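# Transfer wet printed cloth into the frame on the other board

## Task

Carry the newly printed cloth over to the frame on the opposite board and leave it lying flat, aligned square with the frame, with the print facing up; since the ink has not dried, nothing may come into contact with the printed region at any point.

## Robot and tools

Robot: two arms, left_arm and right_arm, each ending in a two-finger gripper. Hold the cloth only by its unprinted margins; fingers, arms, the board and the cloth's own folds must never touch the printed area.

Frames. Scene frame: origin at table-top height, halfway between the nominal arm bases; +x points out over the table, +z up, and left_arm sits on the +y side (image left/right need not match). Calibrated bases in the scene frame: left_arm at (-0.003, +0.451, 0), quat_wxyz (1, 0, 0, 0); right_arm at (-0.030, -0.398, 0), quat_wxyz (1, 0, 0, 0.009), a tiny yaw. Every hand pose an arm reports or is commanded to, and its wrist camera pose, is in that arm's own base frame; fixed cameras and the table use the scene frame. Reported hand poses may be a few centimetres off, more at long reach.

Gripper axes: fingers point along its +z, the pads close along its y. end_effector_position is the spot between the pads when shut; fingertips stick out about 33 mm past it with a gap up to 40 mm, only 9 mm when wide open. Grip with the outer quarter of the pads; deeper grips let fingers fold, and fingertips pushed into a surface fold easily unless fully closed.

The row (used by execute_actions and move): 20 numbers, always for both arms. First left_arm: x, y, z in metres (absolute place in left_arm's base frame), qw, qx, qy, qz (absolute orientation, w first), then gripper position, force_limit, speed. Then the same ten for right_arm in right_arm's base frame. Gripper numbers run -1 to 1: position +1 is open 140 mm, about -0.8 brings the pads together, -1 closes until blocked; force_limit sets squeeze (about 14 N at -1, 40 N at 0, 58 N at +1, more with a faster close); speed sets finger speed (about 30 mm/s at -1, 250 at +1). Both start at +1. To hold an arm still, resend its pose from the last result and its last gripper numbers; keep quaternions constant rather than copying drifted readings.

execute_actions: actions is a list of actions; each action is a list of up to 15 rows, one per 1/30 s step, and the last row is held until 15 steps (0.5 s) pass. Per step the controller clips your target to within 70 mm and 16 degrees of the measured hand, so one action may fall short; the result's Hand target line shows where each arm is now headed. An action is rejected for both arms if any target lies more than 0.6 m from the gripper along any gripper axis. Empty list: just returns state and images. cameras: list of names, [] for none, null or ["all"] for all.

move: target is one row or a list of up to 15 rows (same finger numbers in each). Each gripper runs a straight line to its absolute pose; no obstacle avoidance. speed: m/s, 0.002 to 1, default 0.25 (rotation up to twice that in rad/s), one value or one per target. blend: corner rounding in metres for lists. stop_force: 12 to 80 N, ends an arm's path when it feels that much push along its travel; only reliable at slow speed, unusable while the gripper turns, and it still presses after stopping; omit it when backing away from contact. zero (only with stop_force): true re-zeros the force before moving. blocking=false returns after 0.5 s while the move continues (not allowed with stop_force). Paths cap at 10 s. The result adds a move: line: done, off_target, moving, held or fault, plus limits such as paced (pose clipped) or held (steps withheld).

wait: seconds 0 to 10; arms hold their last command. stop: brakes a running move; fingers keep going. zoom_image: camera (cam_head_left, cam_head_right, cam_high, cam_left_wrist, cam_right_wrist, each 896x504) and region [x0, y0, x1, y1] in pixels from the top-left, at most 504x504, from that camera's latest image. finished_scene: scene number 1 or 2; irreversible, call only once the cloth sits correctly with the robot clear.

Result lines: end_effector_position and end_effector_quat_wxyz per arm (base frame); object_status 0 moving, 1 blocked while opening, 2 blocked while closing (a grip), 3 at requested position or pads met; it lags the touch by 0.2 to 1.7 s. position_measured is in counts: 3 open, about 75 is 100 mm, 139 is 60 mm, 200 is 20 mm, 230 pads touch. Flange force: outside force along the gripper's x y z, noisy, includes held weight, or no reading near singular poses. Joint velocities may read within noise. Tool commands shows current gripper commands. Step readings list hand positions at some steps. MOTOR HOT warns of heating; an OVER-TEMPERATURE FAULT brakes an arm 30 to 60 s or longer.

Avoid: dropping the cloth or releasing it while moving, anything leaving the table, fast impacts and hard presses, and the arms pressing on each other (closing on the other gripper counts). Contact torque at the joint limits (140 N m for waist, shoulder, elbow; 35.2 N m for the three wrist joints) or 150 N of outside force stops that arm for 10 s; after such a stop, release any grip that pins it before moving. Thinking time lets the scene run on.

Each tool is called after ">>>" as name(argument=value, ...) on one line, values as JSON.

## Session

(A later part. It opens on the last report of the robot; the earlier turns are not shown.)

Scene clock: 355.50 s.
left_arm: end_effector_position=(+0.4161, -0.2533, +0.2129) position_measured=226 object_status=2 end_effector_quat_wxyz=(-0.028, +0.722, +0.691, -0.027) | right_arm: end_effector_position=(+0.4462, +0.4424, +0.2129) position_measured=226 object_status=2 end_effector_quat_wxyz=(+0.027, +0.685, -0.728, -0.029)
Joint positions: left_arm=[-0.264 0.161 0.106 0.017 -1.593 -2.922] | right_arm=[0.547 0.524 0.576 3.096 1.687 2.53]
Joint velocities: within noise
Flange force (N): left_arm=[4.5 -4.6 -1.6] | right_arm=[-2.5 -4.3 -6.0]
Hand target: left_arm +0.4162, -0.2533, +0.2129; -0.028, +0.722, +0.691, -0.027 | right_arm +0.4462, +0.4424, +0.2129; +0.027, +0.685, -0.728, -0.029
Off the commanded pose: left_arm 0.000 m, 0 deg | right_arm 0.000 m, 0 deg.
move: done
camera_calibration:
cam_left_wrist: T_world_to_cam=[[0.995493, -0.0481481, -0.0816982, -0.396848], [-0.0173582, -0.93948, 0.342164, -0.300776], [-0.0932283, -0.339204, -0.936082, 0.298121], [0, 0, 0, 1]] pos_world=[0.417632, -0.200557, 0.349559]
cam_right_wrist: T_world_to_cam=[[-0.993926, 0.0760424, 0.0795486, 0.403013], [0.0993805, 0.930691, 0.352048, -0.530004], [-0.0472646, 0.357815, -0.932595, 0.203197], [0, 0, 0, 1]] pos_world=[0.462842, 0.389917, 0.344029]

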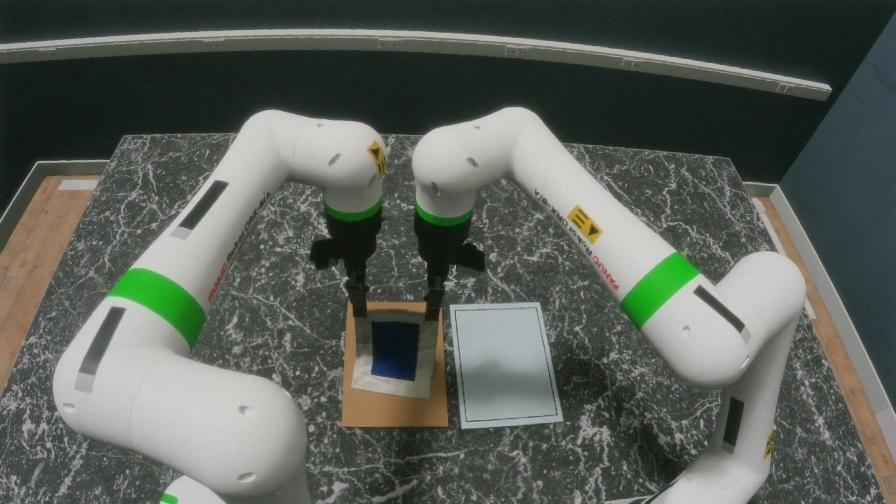

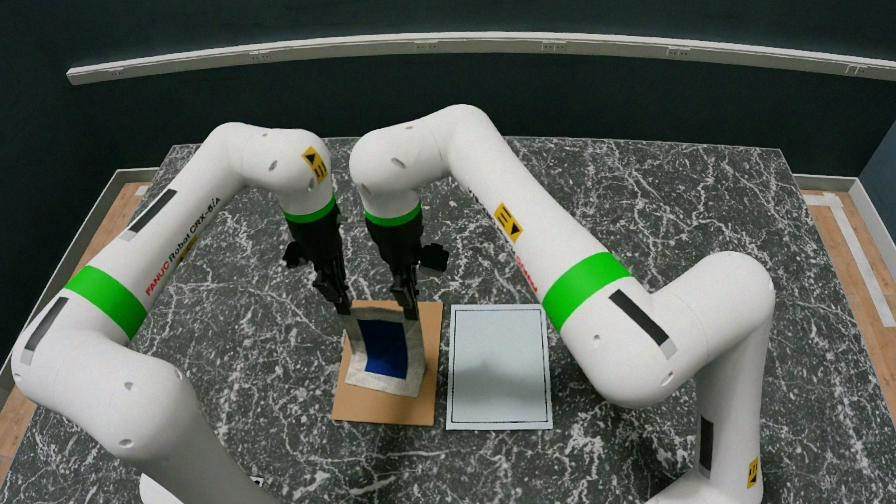

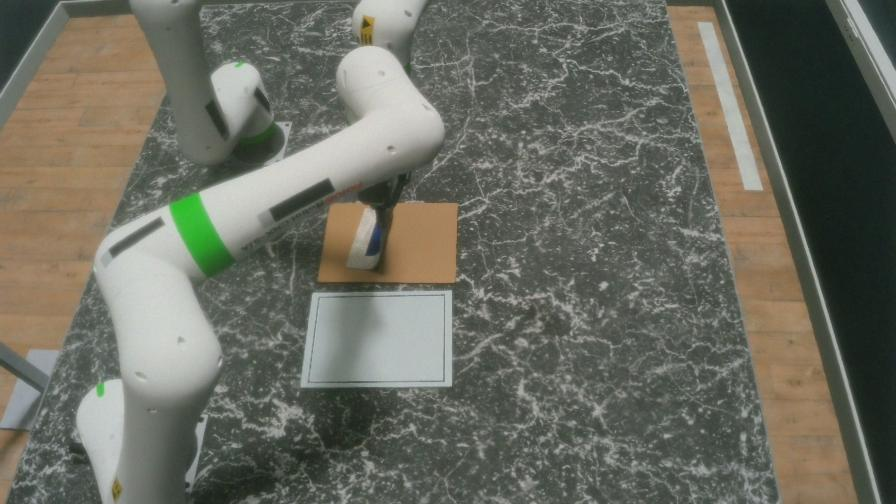

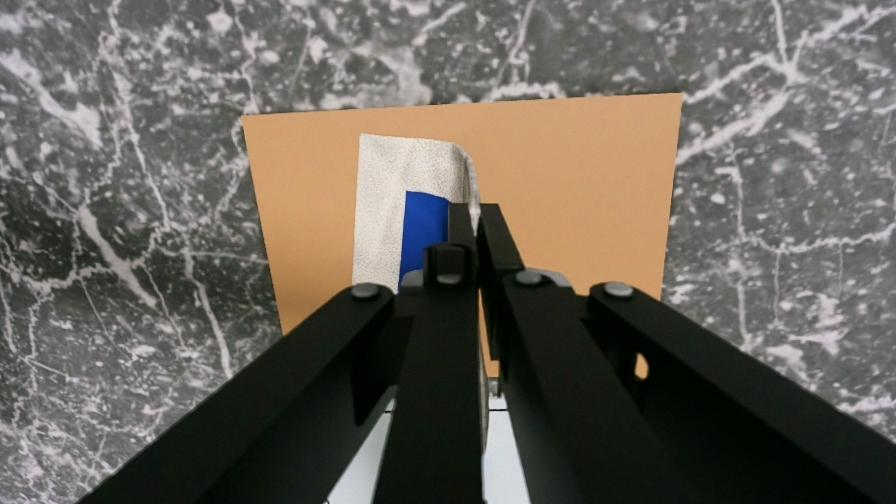

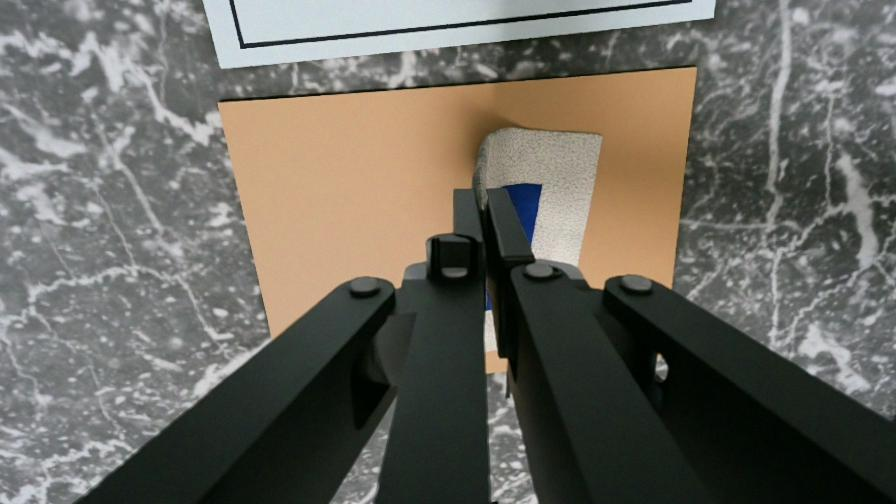

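>>> move(target=[[0.3087, -0.2565, 0.3199, -0.02752, 0.70036, 0.7127, -0.028, -1, -1, -1, 0.3476, 0.4414, 0.3199, 0.0278, 0.7066, -0.7066, -0.0278, -1, -1, -1],[0.2756, -0.4985, 0.3234, -0.1517, 0.68428, 0.69634, -0.15438, -1, -1, -1, 0.3101, 0.2006, 0.3234, 0.15305, 0.69034, -0.69034, -0.15305, -1, -1, -1]], speed=[0.08, 0.09], blend=[0.03, 0])

>>> zoom_image(camera="cam_head_right", region=[420, 290, 580, 450])

Scene clock: 368.70 s.
left_arm: end_effector_position=(+0.2756, -0.4985, +0.3234) position_measured=226 object_status=2 end_effector_quat_wxyz=(-0.152, +0.684, +0.696, -0.154) | right_arm: end_effector_position=(+0.3101, +0.2006, +0.3234) position_measured=226 object_status=2 end_effector_quat_wxyz=(+0.153, +0.690, -0.690, -0.153)
Joint positions: left_arm=[-0.67 0.588 0.777 0.313 -2.084 -2.344] | right_arm=[0.15 0.145 0.252 3.068 2.11 2.968]
Joint velocities: within noise
Flange force (N): left_arm=[6.3 -2.7 1.0] | right_arm=[1.5 -1.6 -7.1]
Hand target: left_arm +0.2756, -0.4985, +0.3234; -0.152, +0.684, +0.696, -0.154 | right_arm +0.3101, +0.2006, +0.3234; +0.153, +0.690, -0.690, -0.153
Off the commanded pose: left_arm 0.000 m, 0 deg | right_arm 0.000 m, 0 deg.
move: done
camera_calibration:
cam_left_wrist: T_world_to_cam=[[0.904949, 0.0112162, -0.425372, -0.0940112], [0.158341, -0.936741, 0.312161, -0.608701], [-0.394962, -0.349843, -0.849479, 0.355175], [0, 0, 0, 1]] pos_world=[0.321739, -0.444885, 0.451737]
cam_right_wrist: T_world_to_cam=[[-0.905781, 0.0152567, 0.423471, 0.150923], [0.162924, 0.935072, 0.314797, -0.338795], [-0.391173, 0.354131, -0.849456, 0.466861], [0, 0, 0, 1]] pos_world=[0.374524, 0.149165, 0.439318]

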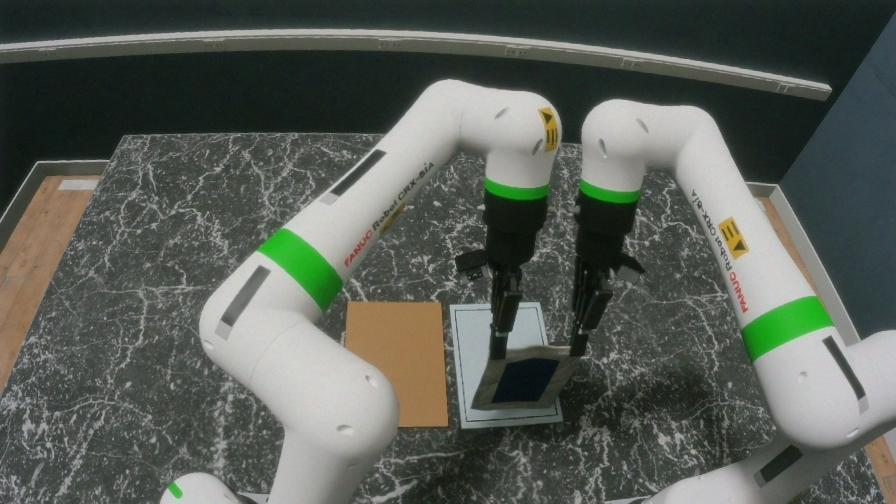

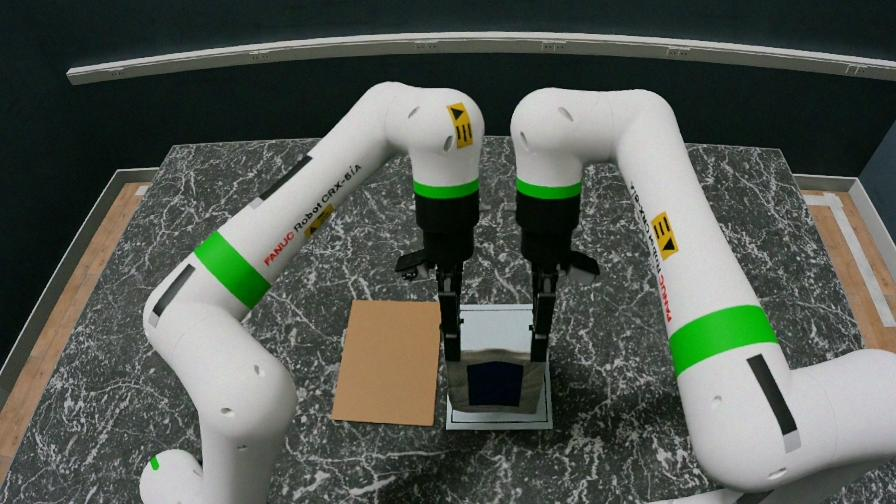

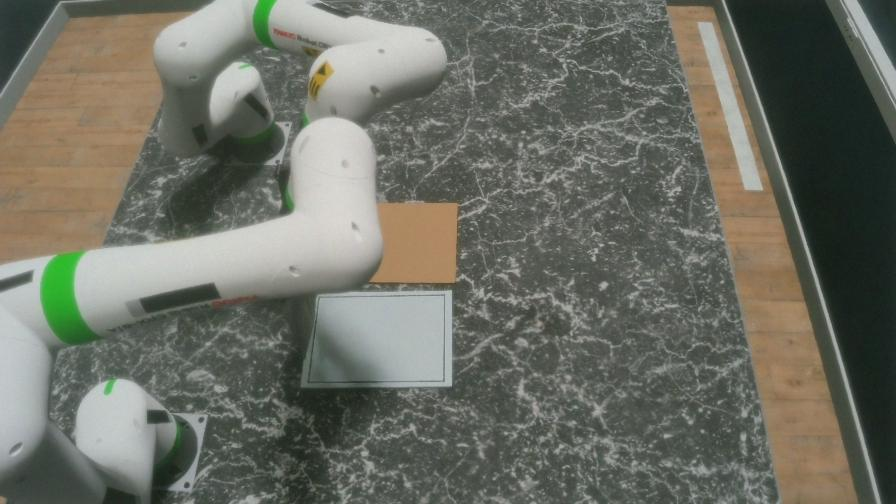

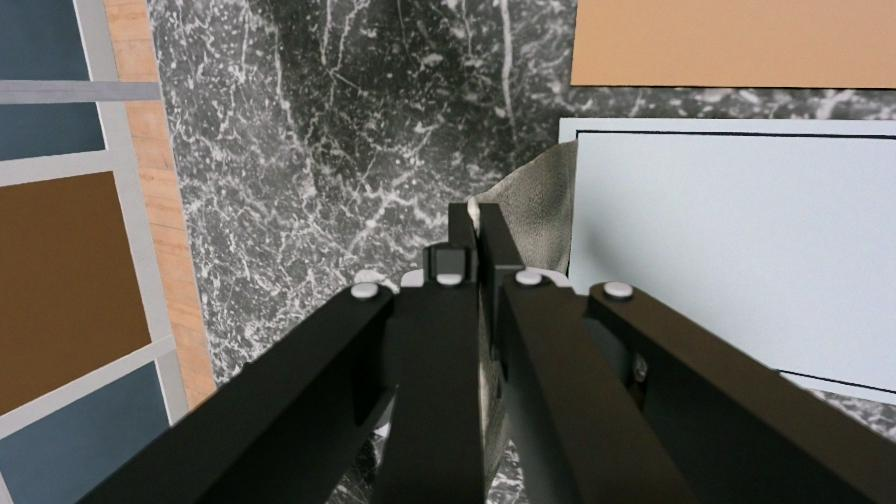

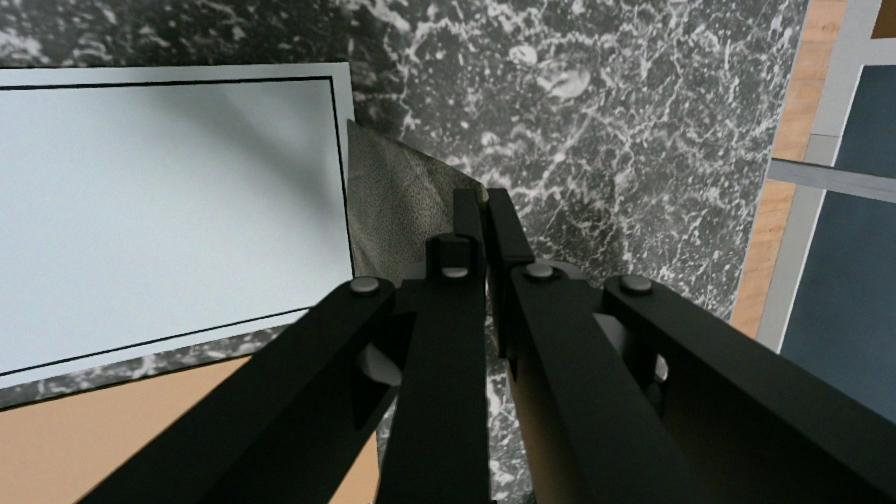

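Scaled by 3.150 from the camera's 896x504 image, which has a finer 1280x720 frame.

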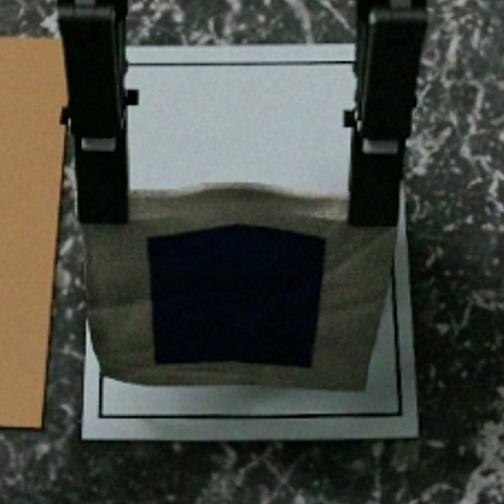

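>>> move(target=[0.2765, -0.5083, 0.3120, -0.15238, 0.68733, 0.69335, -0.15372, -1, -1, -1, 0.3094, 0.1892, 0.3120, 0.15238, 0.68733, -0.69335, -0.15372, -1, -1, -1], speed=0.05, cameras=["cam_head_right", "cam_left_wrist", "cam_right_wrist"])

>>> zoom_image(camera="cam_head_right", region=[420, 290, 580, 450])

Scene clock: 405.03 s.
left_arm: end_effector_position=(+0.2765, -0.5083, +0.3120) position_measured=226 object_status=2 end_effector_quat_wxyz=(-0.152, +0.687, +0.693, -0.154) | right_arm: end_effector_position=(+0.3094, +0.1892, +0.3120) position_measured=226 object_status=2 end_effector_quat_wxyz=(+0.152, +0.687, -0.693, -0.154)
Joint positions: left_arm=[-0.683 0.61 0.784 0.312 -2.069 -2.345] | right_arm=[0.124 0.127 0.209 3.078 2.085 2.99]
Joint velocities: within noise
Flange force (N): left_arm=[5.6 -2.8 0.5] | right_arm=[1.5 -1.4 -6.7]
Hand target: left_arm +0.2765, -0.5083, +0.3120; -0.152, +0.687, +0.693, -0.154 | right_arm +0.3094, +0.1892, +0.3120; +0.152, +0.687, -0.693, -0.154
Off the commanded pose: left_arm 0.000 m, 0 deg | right_arm 0.000 m, 0 deg.
move: done
camera_calibration:
cam_left_wrist: T_world_to_cam=[[0.904997, 0.00322933, -0.425406, -0.103695], [0.15008, -0.938102, 0.312155, -0.612918], [-0.398066, -0.346344, -0.849464, 0.344951], [0, 0, 0, 1]] pos_world=[0.323144, -0.455173, 0.440237]
cam_right_wrist: T_world_to_cam=[[-0.905598, 0.0231575, 0.423504, 0.153782], [0.171118, 0.933585, 0.314861, -0.326782], [-0.388086, 0.357607, -0.849416, 0.459321], [0, 0, 0, 1]] pos_world=[0.373439, 0.137262, 0.427918]
Images, in order (width x height): cam_head_right 896x504, cam_left_wrist 896x504, cam_right_wrist 896x504.

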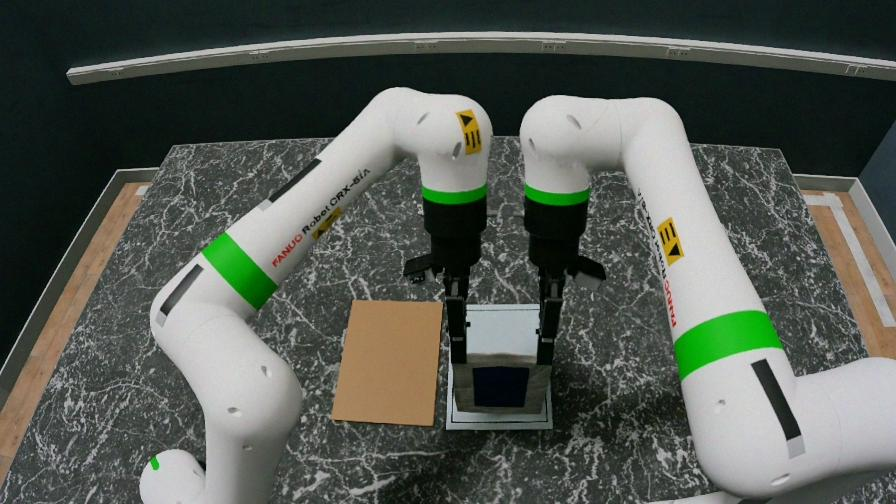

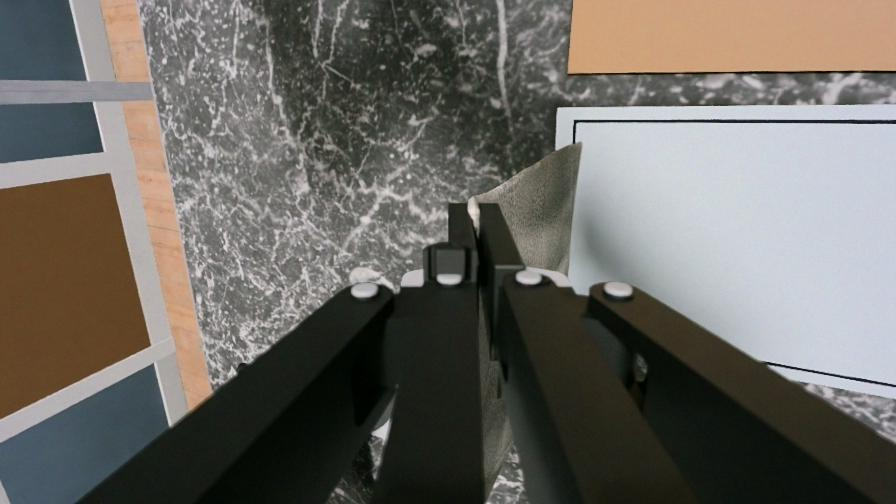

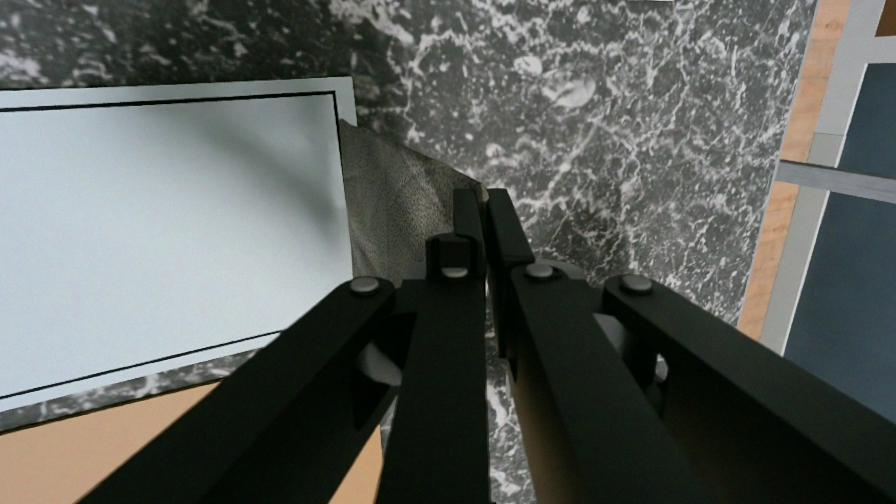

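Scaled by 3.150 from the camera's 896x504 image, which has a finer 1280x720 frame.

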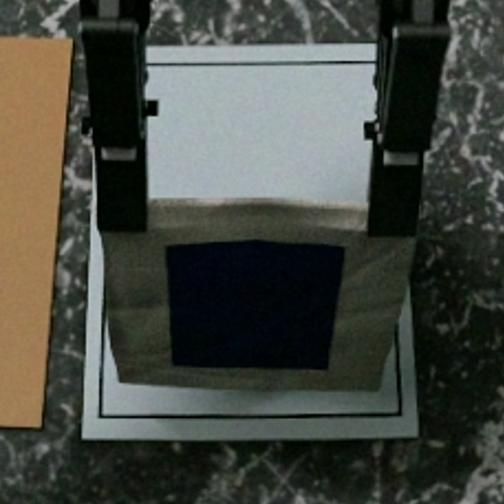

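>>> move(target=[[0.2765, -0.5083, 0.2779, -0.15238, 0.68733, 0.69335, -0.15372, -1, -1, -1, 0.3094, 0.1892, 0.2779, 0.15238, 0.68733, -0.69335, -0.15372, -1, -1, -1],[0.3335, -0.5069, 0.2349, -0.15238, 0.68733, 0.69335, -0.15372, -1, -1, -1, 0.3664, 0.1896, 0.2349, 0.15238, 0.68733, -0.69335, -0.15372, -1, -1, -1]], speed=0.06, blend=[0.015, 0], cameras=["cam_head_right", "cam_head_left", "cam_left_wrist", "cam_right_wrist"])

>>> zoom_image(camera="cam_head_right", region=[420, 290, 580, 450])

Scene clock: 417.70 s.
left_arm: end_effector_position=(+0.3336, -0.5069, +0.2349) position_measured=226 object_status=2 end_effector_quat_wxyz=(-0.152, +0.687, +0.693, -0.154) | right_arm: end_effector_position=(+0.3664, +0.1896, +0.2349) position_measured=226 object_status=2 end_effector_quat_wxyz=(+0.152, +0.687, -0.693, -0.154)
Joint positions: left_arm=[-0.627 0.69 0.74 0.275 -1.966 -2.443] | right_arm=[0.111 0.26 0.189 3.088 1.934 3.014]
Joint velocities: within noise
Flange force (N): left_arm=[6.0 -3.6 0.0] | right_arm=[1.6 -1.8 -6.3]
Hand target: left_arm +0.3335, -0.5069, +0.2349; -0.152, +0.687, +0.693, -0.154 | right_arm +0.3664, +0.1896, +0.2349; +0.152, +0.687, -0.693, -0.154
Off the commanded pose: left_arm 0.000 m, 0 deg | right_arm 0.000 m, 0 deg.
move: done
camera_calibration:
cam_left_wrist: T_world_to_cam=[[0.90502, 0.00334457, -0.425356, -0.188058], [0.150204, -0.938064, 0.31221, -0.596048], [-0.397967, -0.346446, -0.849469, 0.302585], [0, 0, 0, 1]] pos_world=[0.380144, -0.453673, 0.363137]
cam_right_wrist: T_world_to_cam=[[-0.905592, 0.0231977, 0.423515, 0.238034], [0.17112, 0.933617, 0.314764, -0.312511], [-0.388099, 0.35752, -0.849446, 0.415873], [0, 0, 0, 1]] pos_world=[0.430439, 0.137561, 0.350818]
Images, in order (width x height): cam_head_left 896x504, cam_head_right 896x504, cam_left_wrist 896x504, cam_right_wrist 896x504.

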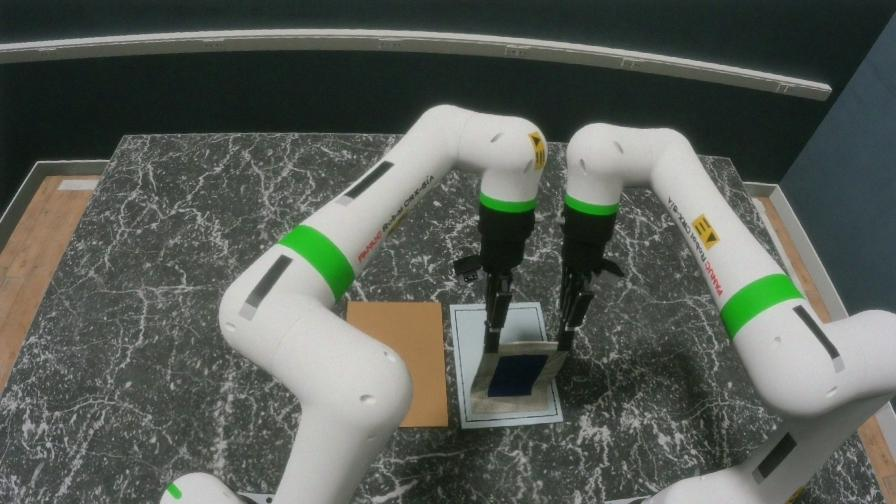

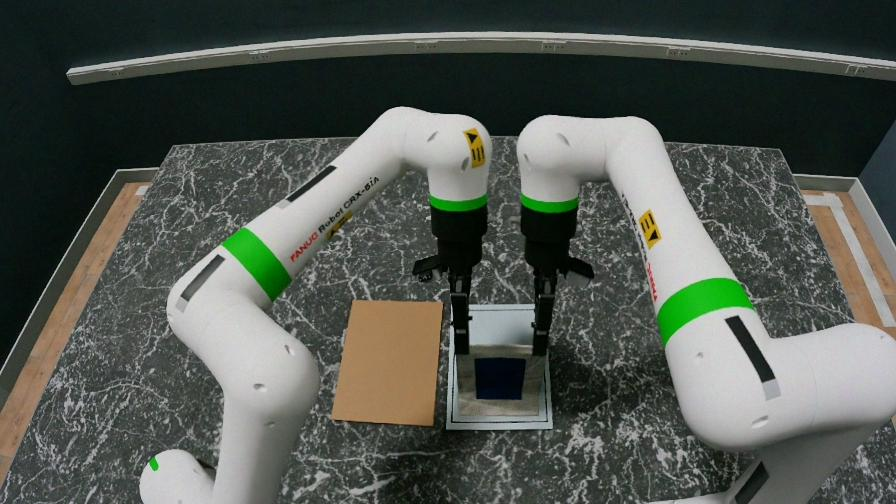

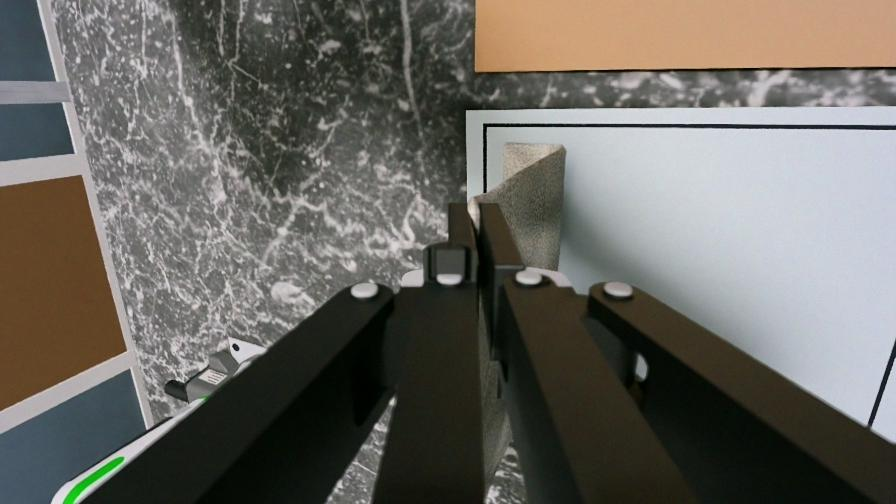

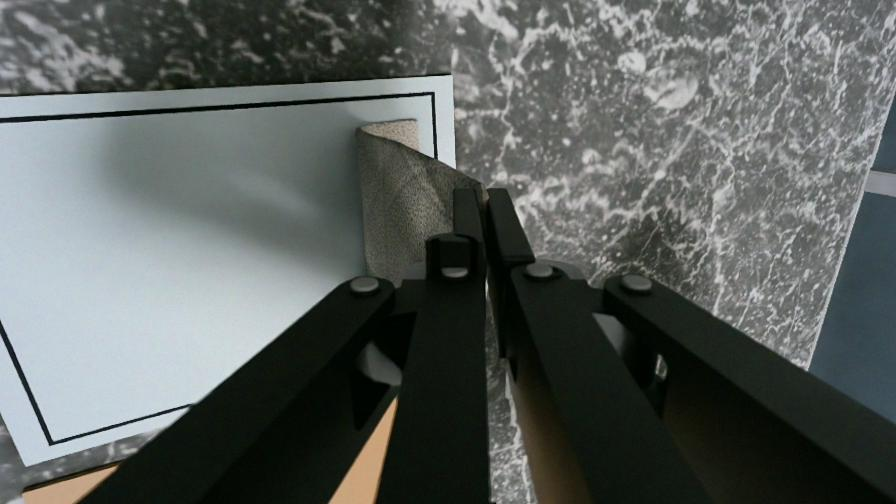

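Scaled by 3.150 from the camera's 896x504 image, which has a finer 1280x720 frame.

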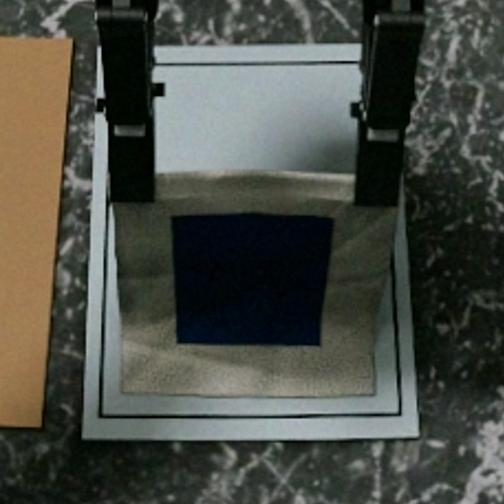

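>>> move(target=[[0.2765, -0.5083, 0.2900, -0.15238, 0.68733, 0.69335, -0.15372, -1, -1, -1, 0.3094, 0.1885, 0.2900, 0.15238, 0.68733, -0.69335, -0.15372, -1, -1, -1],[0.2645, -0.5090, 0.2779, -0.15238, 0.68733, 0.69335, -0.15372, -1, -1, -1, 0.2974, 0.1882, 0.2779, 0.15238, 0.68733, -0.69335, -0.15372, -1, -1, -1],[0.3215, -0.5080, 0.2349, -0.15238, 0.68733, 0.69335, -0.15372, -1, -1, -1, 0.3544, 0.1886, 0.2349, 0.15238, 0.68733, -0.69335, -0.15372, -1, -1, -1]], speed=0.07, blend=[0.015, 0.01, 0], cameras=["cam_head_right", "cam_left_wrist", "cam_right_wrist"])

>>> zoom_image(camera="cam_head_right", region=[420, 290, 580, 450])

Scene clock: 440.37 s.
left_arm: end_effector_position=(+0.3215, -0.5080, +0.2349) position_measured=226 object_status=2 end_effector_quat_wxyz=(-0.152, +0.687, +0.693, -0.154) | right_arm: end_effector_position=(+0.3544, +0.1886, +0.2349) position_measured=226 object_status=2 end_effector_quat_wxyz=(+0.152, +0.687, -0.693, -0.154)
Joint positions: left_arm=[-0.639 0.664 0.698 0.278 -1.947 -2.436] | right_arm=[0.112 0.23 0.153 3.087 1.927 3.013]
Joint velocities: within noise
Flange force (N): left_arm=[6.2 -3.9 -0.1] | right_arm=[1.6 -1.7 -5.8]
Hand target: left_arm +0.3215, -0.5080, +0.2349; -0.152, +0.687, +0.693, -0.154 | right_arm +0.3544, +0.1886, +0.2349; +0.152, +0.687, -0.693, -0.154
Off the commanded pose: left_arm 0.000 m, 0 deg | right_arm 0.000 m, 0 deg.
move: done; blend cut to 0.0085 m at target 1, 0.0085 m at target 2
camera_calibration:
cam_left_wrist: T_world_to_cam=[[0.905039, 0.00321914, -0.425316, -0.17723], [0.150084, -0.938064, 0.312266, -0.595379], [-0.397969, -0.346446, -0.849468, 0.297479], [0, 0, 0, 1]] pos_world=[0.368144, -0.454873, 0.363236]
cam_right_wrist: T_world_to_cam=[[-0.905592, 0.0231977, 0.423515, 0.227191], [0.17112, 0.933617, 0.314764, -0.309524], [-0.388099, 0.35752, -0.849446, 0.411573], [0, 0, 0, 1]] pos_world=[0.418439, 0.136561, 0.350818]
Images, in order (width x height): cam_head_right 896x504, cam_left_wrist 896x504, cam_right_wrist 896x504.

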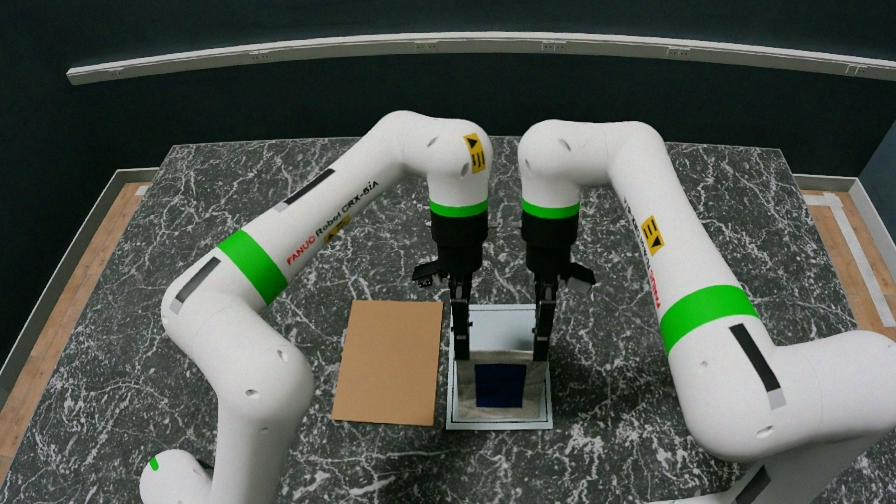

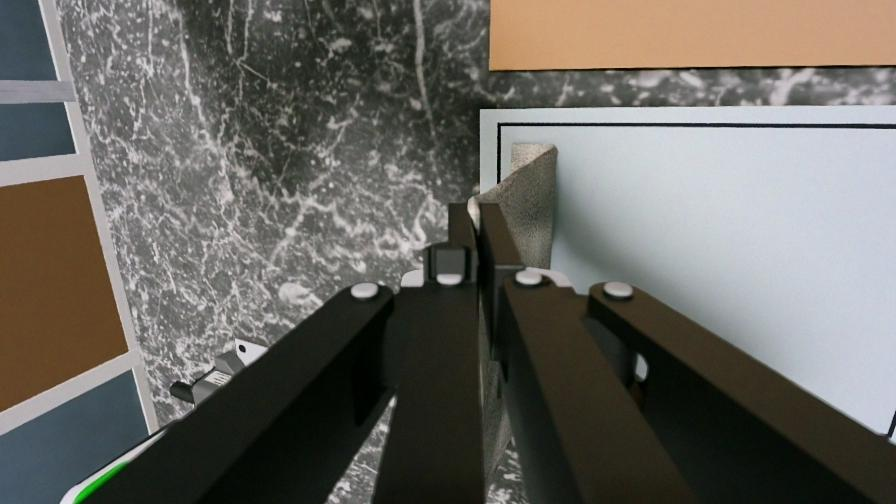

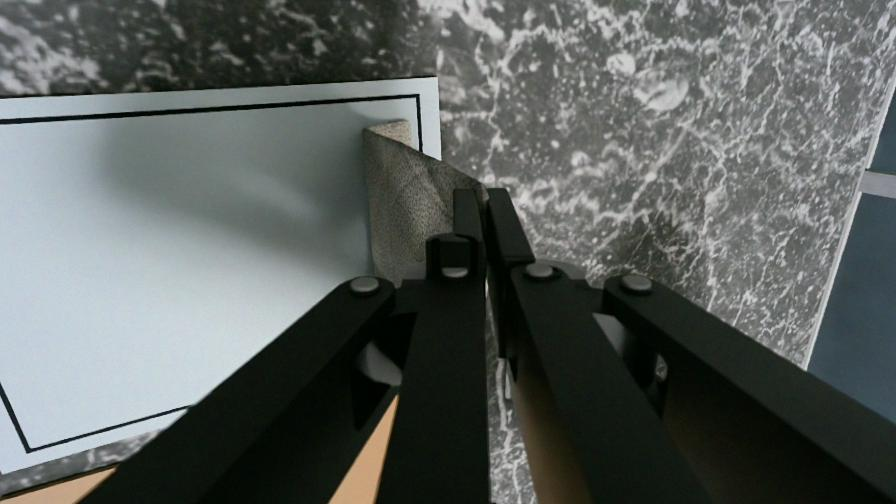

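Scaled by 3.150 from the camera's 896x504 image, which has a finer 1280x720 frame.

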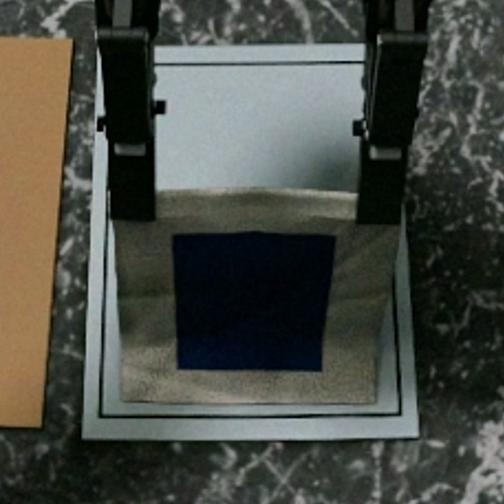

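>>> move(target=[[0.3955, -0.5065, 0.1799, -0.15238, 0.68733, 0.69335, -0.15372, -1, -1, -1, 0.4284, 0.1889, 0.1799, 0.15238, 0.68733, -0.69335, -0.15372, -1, -1, -1],[0.4500, -0.5053, 0.1206, -0.13433, 0.69108, 0.69714, -0.13551, -1, -1, -1, 0.4829, 0.1891, 0.1206, 0.13433, 0.69108, -0.69714, -0.13551, -1, -1, -1]], speed=0.06, blend=[0.02, 0], cameras=["cam_head_right", "cam_left_wrist", "cam_right_wrist"])

>>> zoom_image(camera="cam_head_right", region=[420, 290, 580, 450])

Scene clock: 455.17 s.
left_arm: end_effector_position=(+0.4500, -0.5053, +0.1206) position_measured=226 object_status=2 end_effector_quat_wxyz=(-0.134, +0.691, +0.697, -0.135) | right_arm: end_effector_position=(+0.4829, +0.1891, +0.1206) position_measured=226 object_status=2 end_effector_quat_wxyz=(+0.134, +0.691, -0.697, -0.135)
Joint positions: left_arm=[-0.547 0.937 0.929 0.209 -1.886 -2.553] | right_arm=[0.093 0.537 0.324 3.103 1.74 3.041]
Joint velocities: within noise
Flange force (N): left_arm=no reading | right_arm=[1.3 -2.6 -6.0]
Hand target: left_arm +0.4500, -0.5053, +0.1206; -0.134, +0.691, +0.697, -0.136 | right_arm +0.4829, +0.1891, +0.1206; +0.134, +0.691, -0.697, -0.136
Off the commanded pose: left_arm 0.000 m, 0 deg | right_arm 0.000 m, 0 deg.
move: done
camera_calibration:
cam_left_wrist: T_world_to_cam=[[0.926015, 0.00351318, -0.37747, -0.357239], [0.133646, -0.93824, 0.319131, -0.569872], [-0.353036, -0.345968, -0.869294, 0.23484], [0, 0, 0, 1]] pos_world=[0.489877, -0.452175, 0.251162]
cam_right_wrist: T_world_to_cam=[[-0.926521, 0.0234091, 0.375513, 0.407817], [0.154449, 0.933756, 0.32287, -0.289004], [-0.34308, 0.357143, -0.868761, 0.344826], [0, 0, 0, 1]] pos_world=[0.54079, 0.137161, 0.239741]
Images, in order (width x height): cam_head_right 896x504, cam_left_wrist 896x504, cam_right_wrist 896x504.

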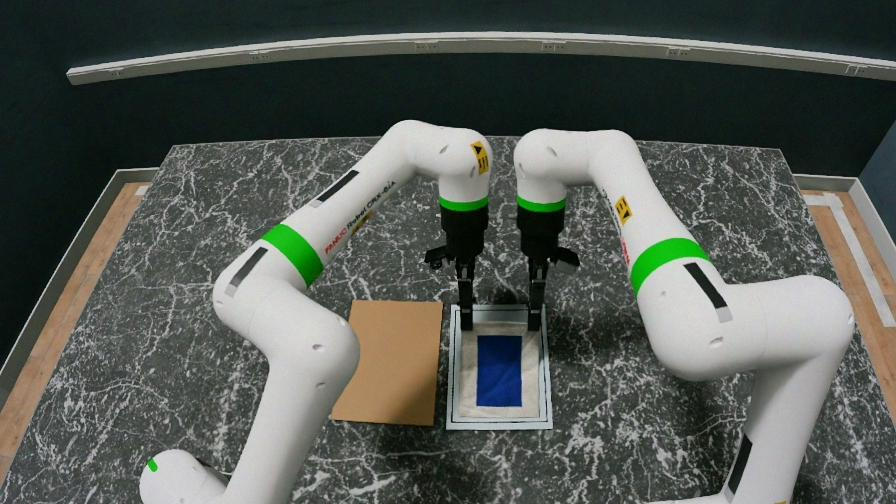

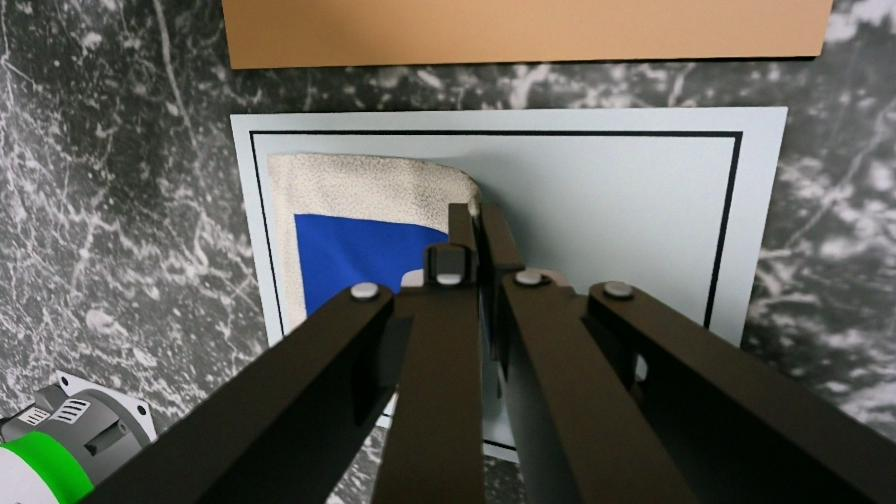

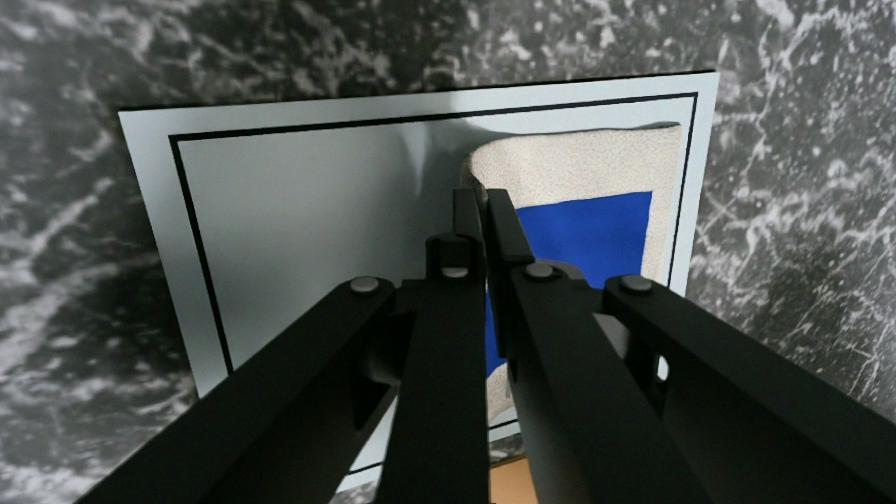

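Scaled by 3.150 from the camera's 896x504 image, which has a finer 1280x720 frame.

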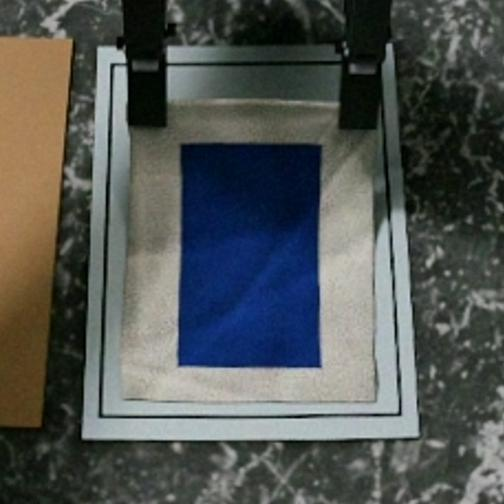

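>>> move(target=[[0.4907, -0.5047, 0.0697, -0.09798, 0.69718, 0.70328, -0.09884, -1, -1, -1, 0.5236, 0.1891, 0.0697, 0.09798, 0.69718, -0.70328, -0.09884, -1, -1, -1],[0.5125, -0.5042, 0.0437, -0.04911, 0.7023, 0.70846, -0.04955, -1, -1, -1, 0.5454, 0.1889, 0.0437, 0.04911, 0.7023, -0.70846, -0.04955, -1, -1, -1]], speed=0.05, blend=[0.01, 0], cameras=["cam_head_right", "cam_left_wrist", "cam_right_wrist"])

>>> zoom_image(camera="cam_head_right", region=[420, 290, 580, 450])

Scene clock: 469.77 s.
left_arm: end_effector_position=(+0.5125, -0.5042, +0.0437) position_measured=226 object_status=2 end_effector_quat_wxyz=(-0.049, +0.702, +0.708, -0.050) | right_arm: end_effector_position=(+0.5454, +0.1889, +0.0437) position_measured=226 object_status=2 end_effector_quat_wxyz=(+0.049, +0.702, -0.708, -0.050)
Joint positions: left_arm=[-0.558 0.881 0.744 0.075 -1.552 -2.581] | right_arm=[0.097 0.524 0.179 3.127 1.365 3.04]
Joint velocities: within noise
Flange force (N): left_arm=[6.1 -5.0 -2.6] | right_arm=[0.6 -3.1 -4.8]
Hand target: left_arm +0.5125, -0.5042, +0.0437; -0.049, +0.702, +0.708, -0.050 | right_arm +0.5454, +0.1889, +0.0437; +0.049, +0.702, -0.708, -0.050
Off the commanded pose: left_arm 0.000 m, 0 deg | right_arm 0.000 m, 0 deg.
move: done
camera_calibration:
cam_left_wrist: T_world_to_cam=[[0.989829, 0.00396181, -0.14221, -0.486858], [0.0526117, -0.938939, 0.340037, -0.512428], [-0.132179, -0.34406, -0.929597, 0.0808867], [0, 0, 0, 1]] pos_world=[0.519557, -0.451381, 0.1802]
cam_right_wrist: T_world_to_cam=[[-0.989844, 0.023903, 0.140132, 0.539314], [0.0719405, 0.934443, 0.34877, -0.229933], [-0.122609, 0.355309, -0.926673, 0.182121], [0, 0, 0, 1]] pos_world=[0.572708, 0.137259, 0.173385]
Images, in order (width x height): cam_head_right 896x504, cam_left_wrist 896x504, cam_right_wrist 896x504.

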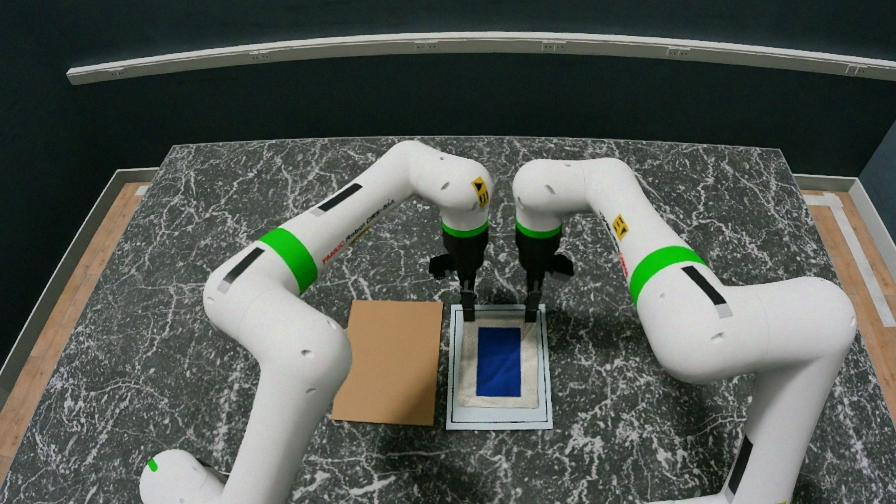

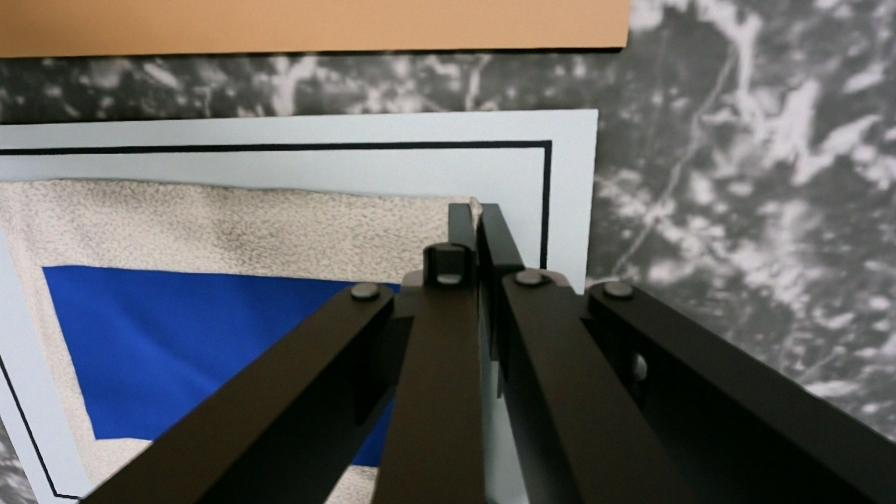

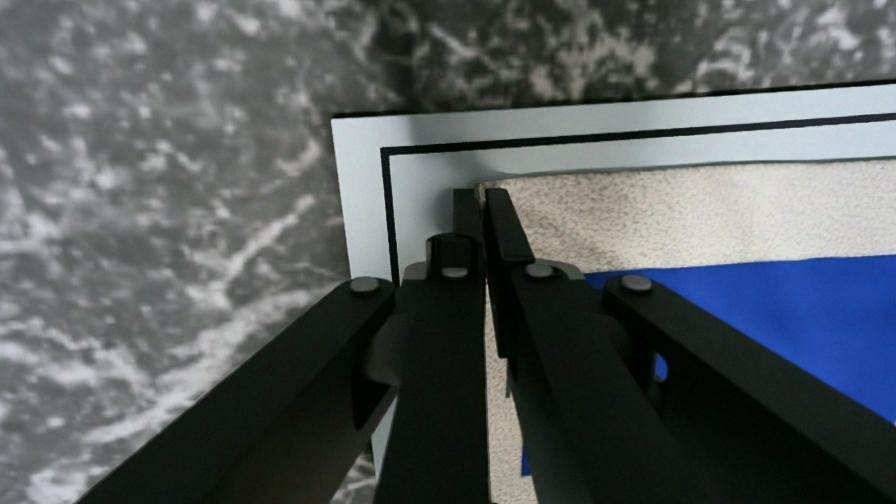

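Scaled by 3.150 from the camera's 896x504 image, which has a finer 1280x720 frame.

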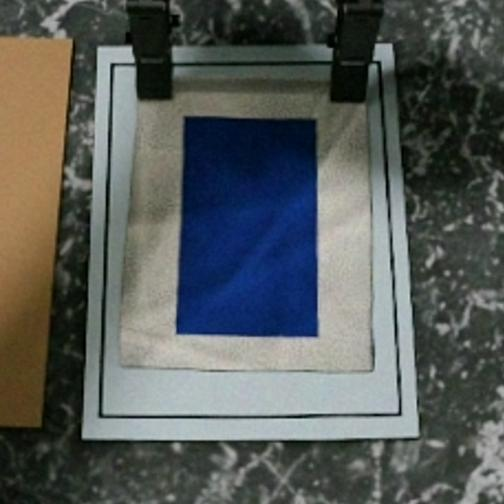

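>>> zoom_image(camera="cam_head_right", region=[450, 380, 550, 440])

>>> zoom_image(camera="cam_left_wrist", region=[0, 150, 260, 504])

Scaled by 5.040 from the camera's 896x504 image, which has a finer 1280x720 frame.

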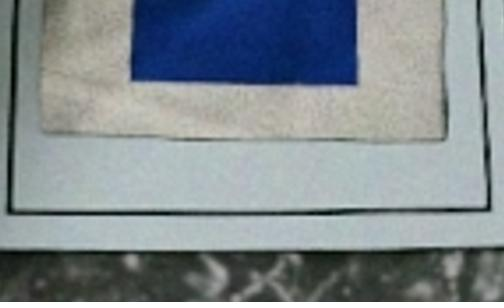

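Scaled by 1.424 from the camera's 896x504 image, which has a finer 1280x720 frame.

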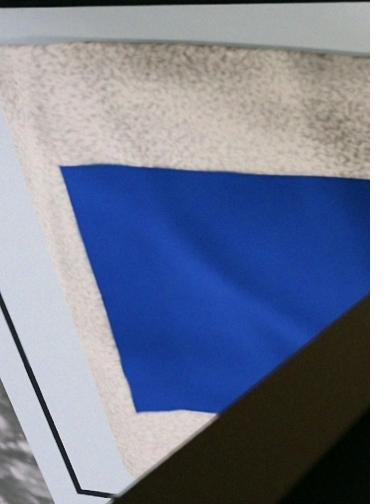

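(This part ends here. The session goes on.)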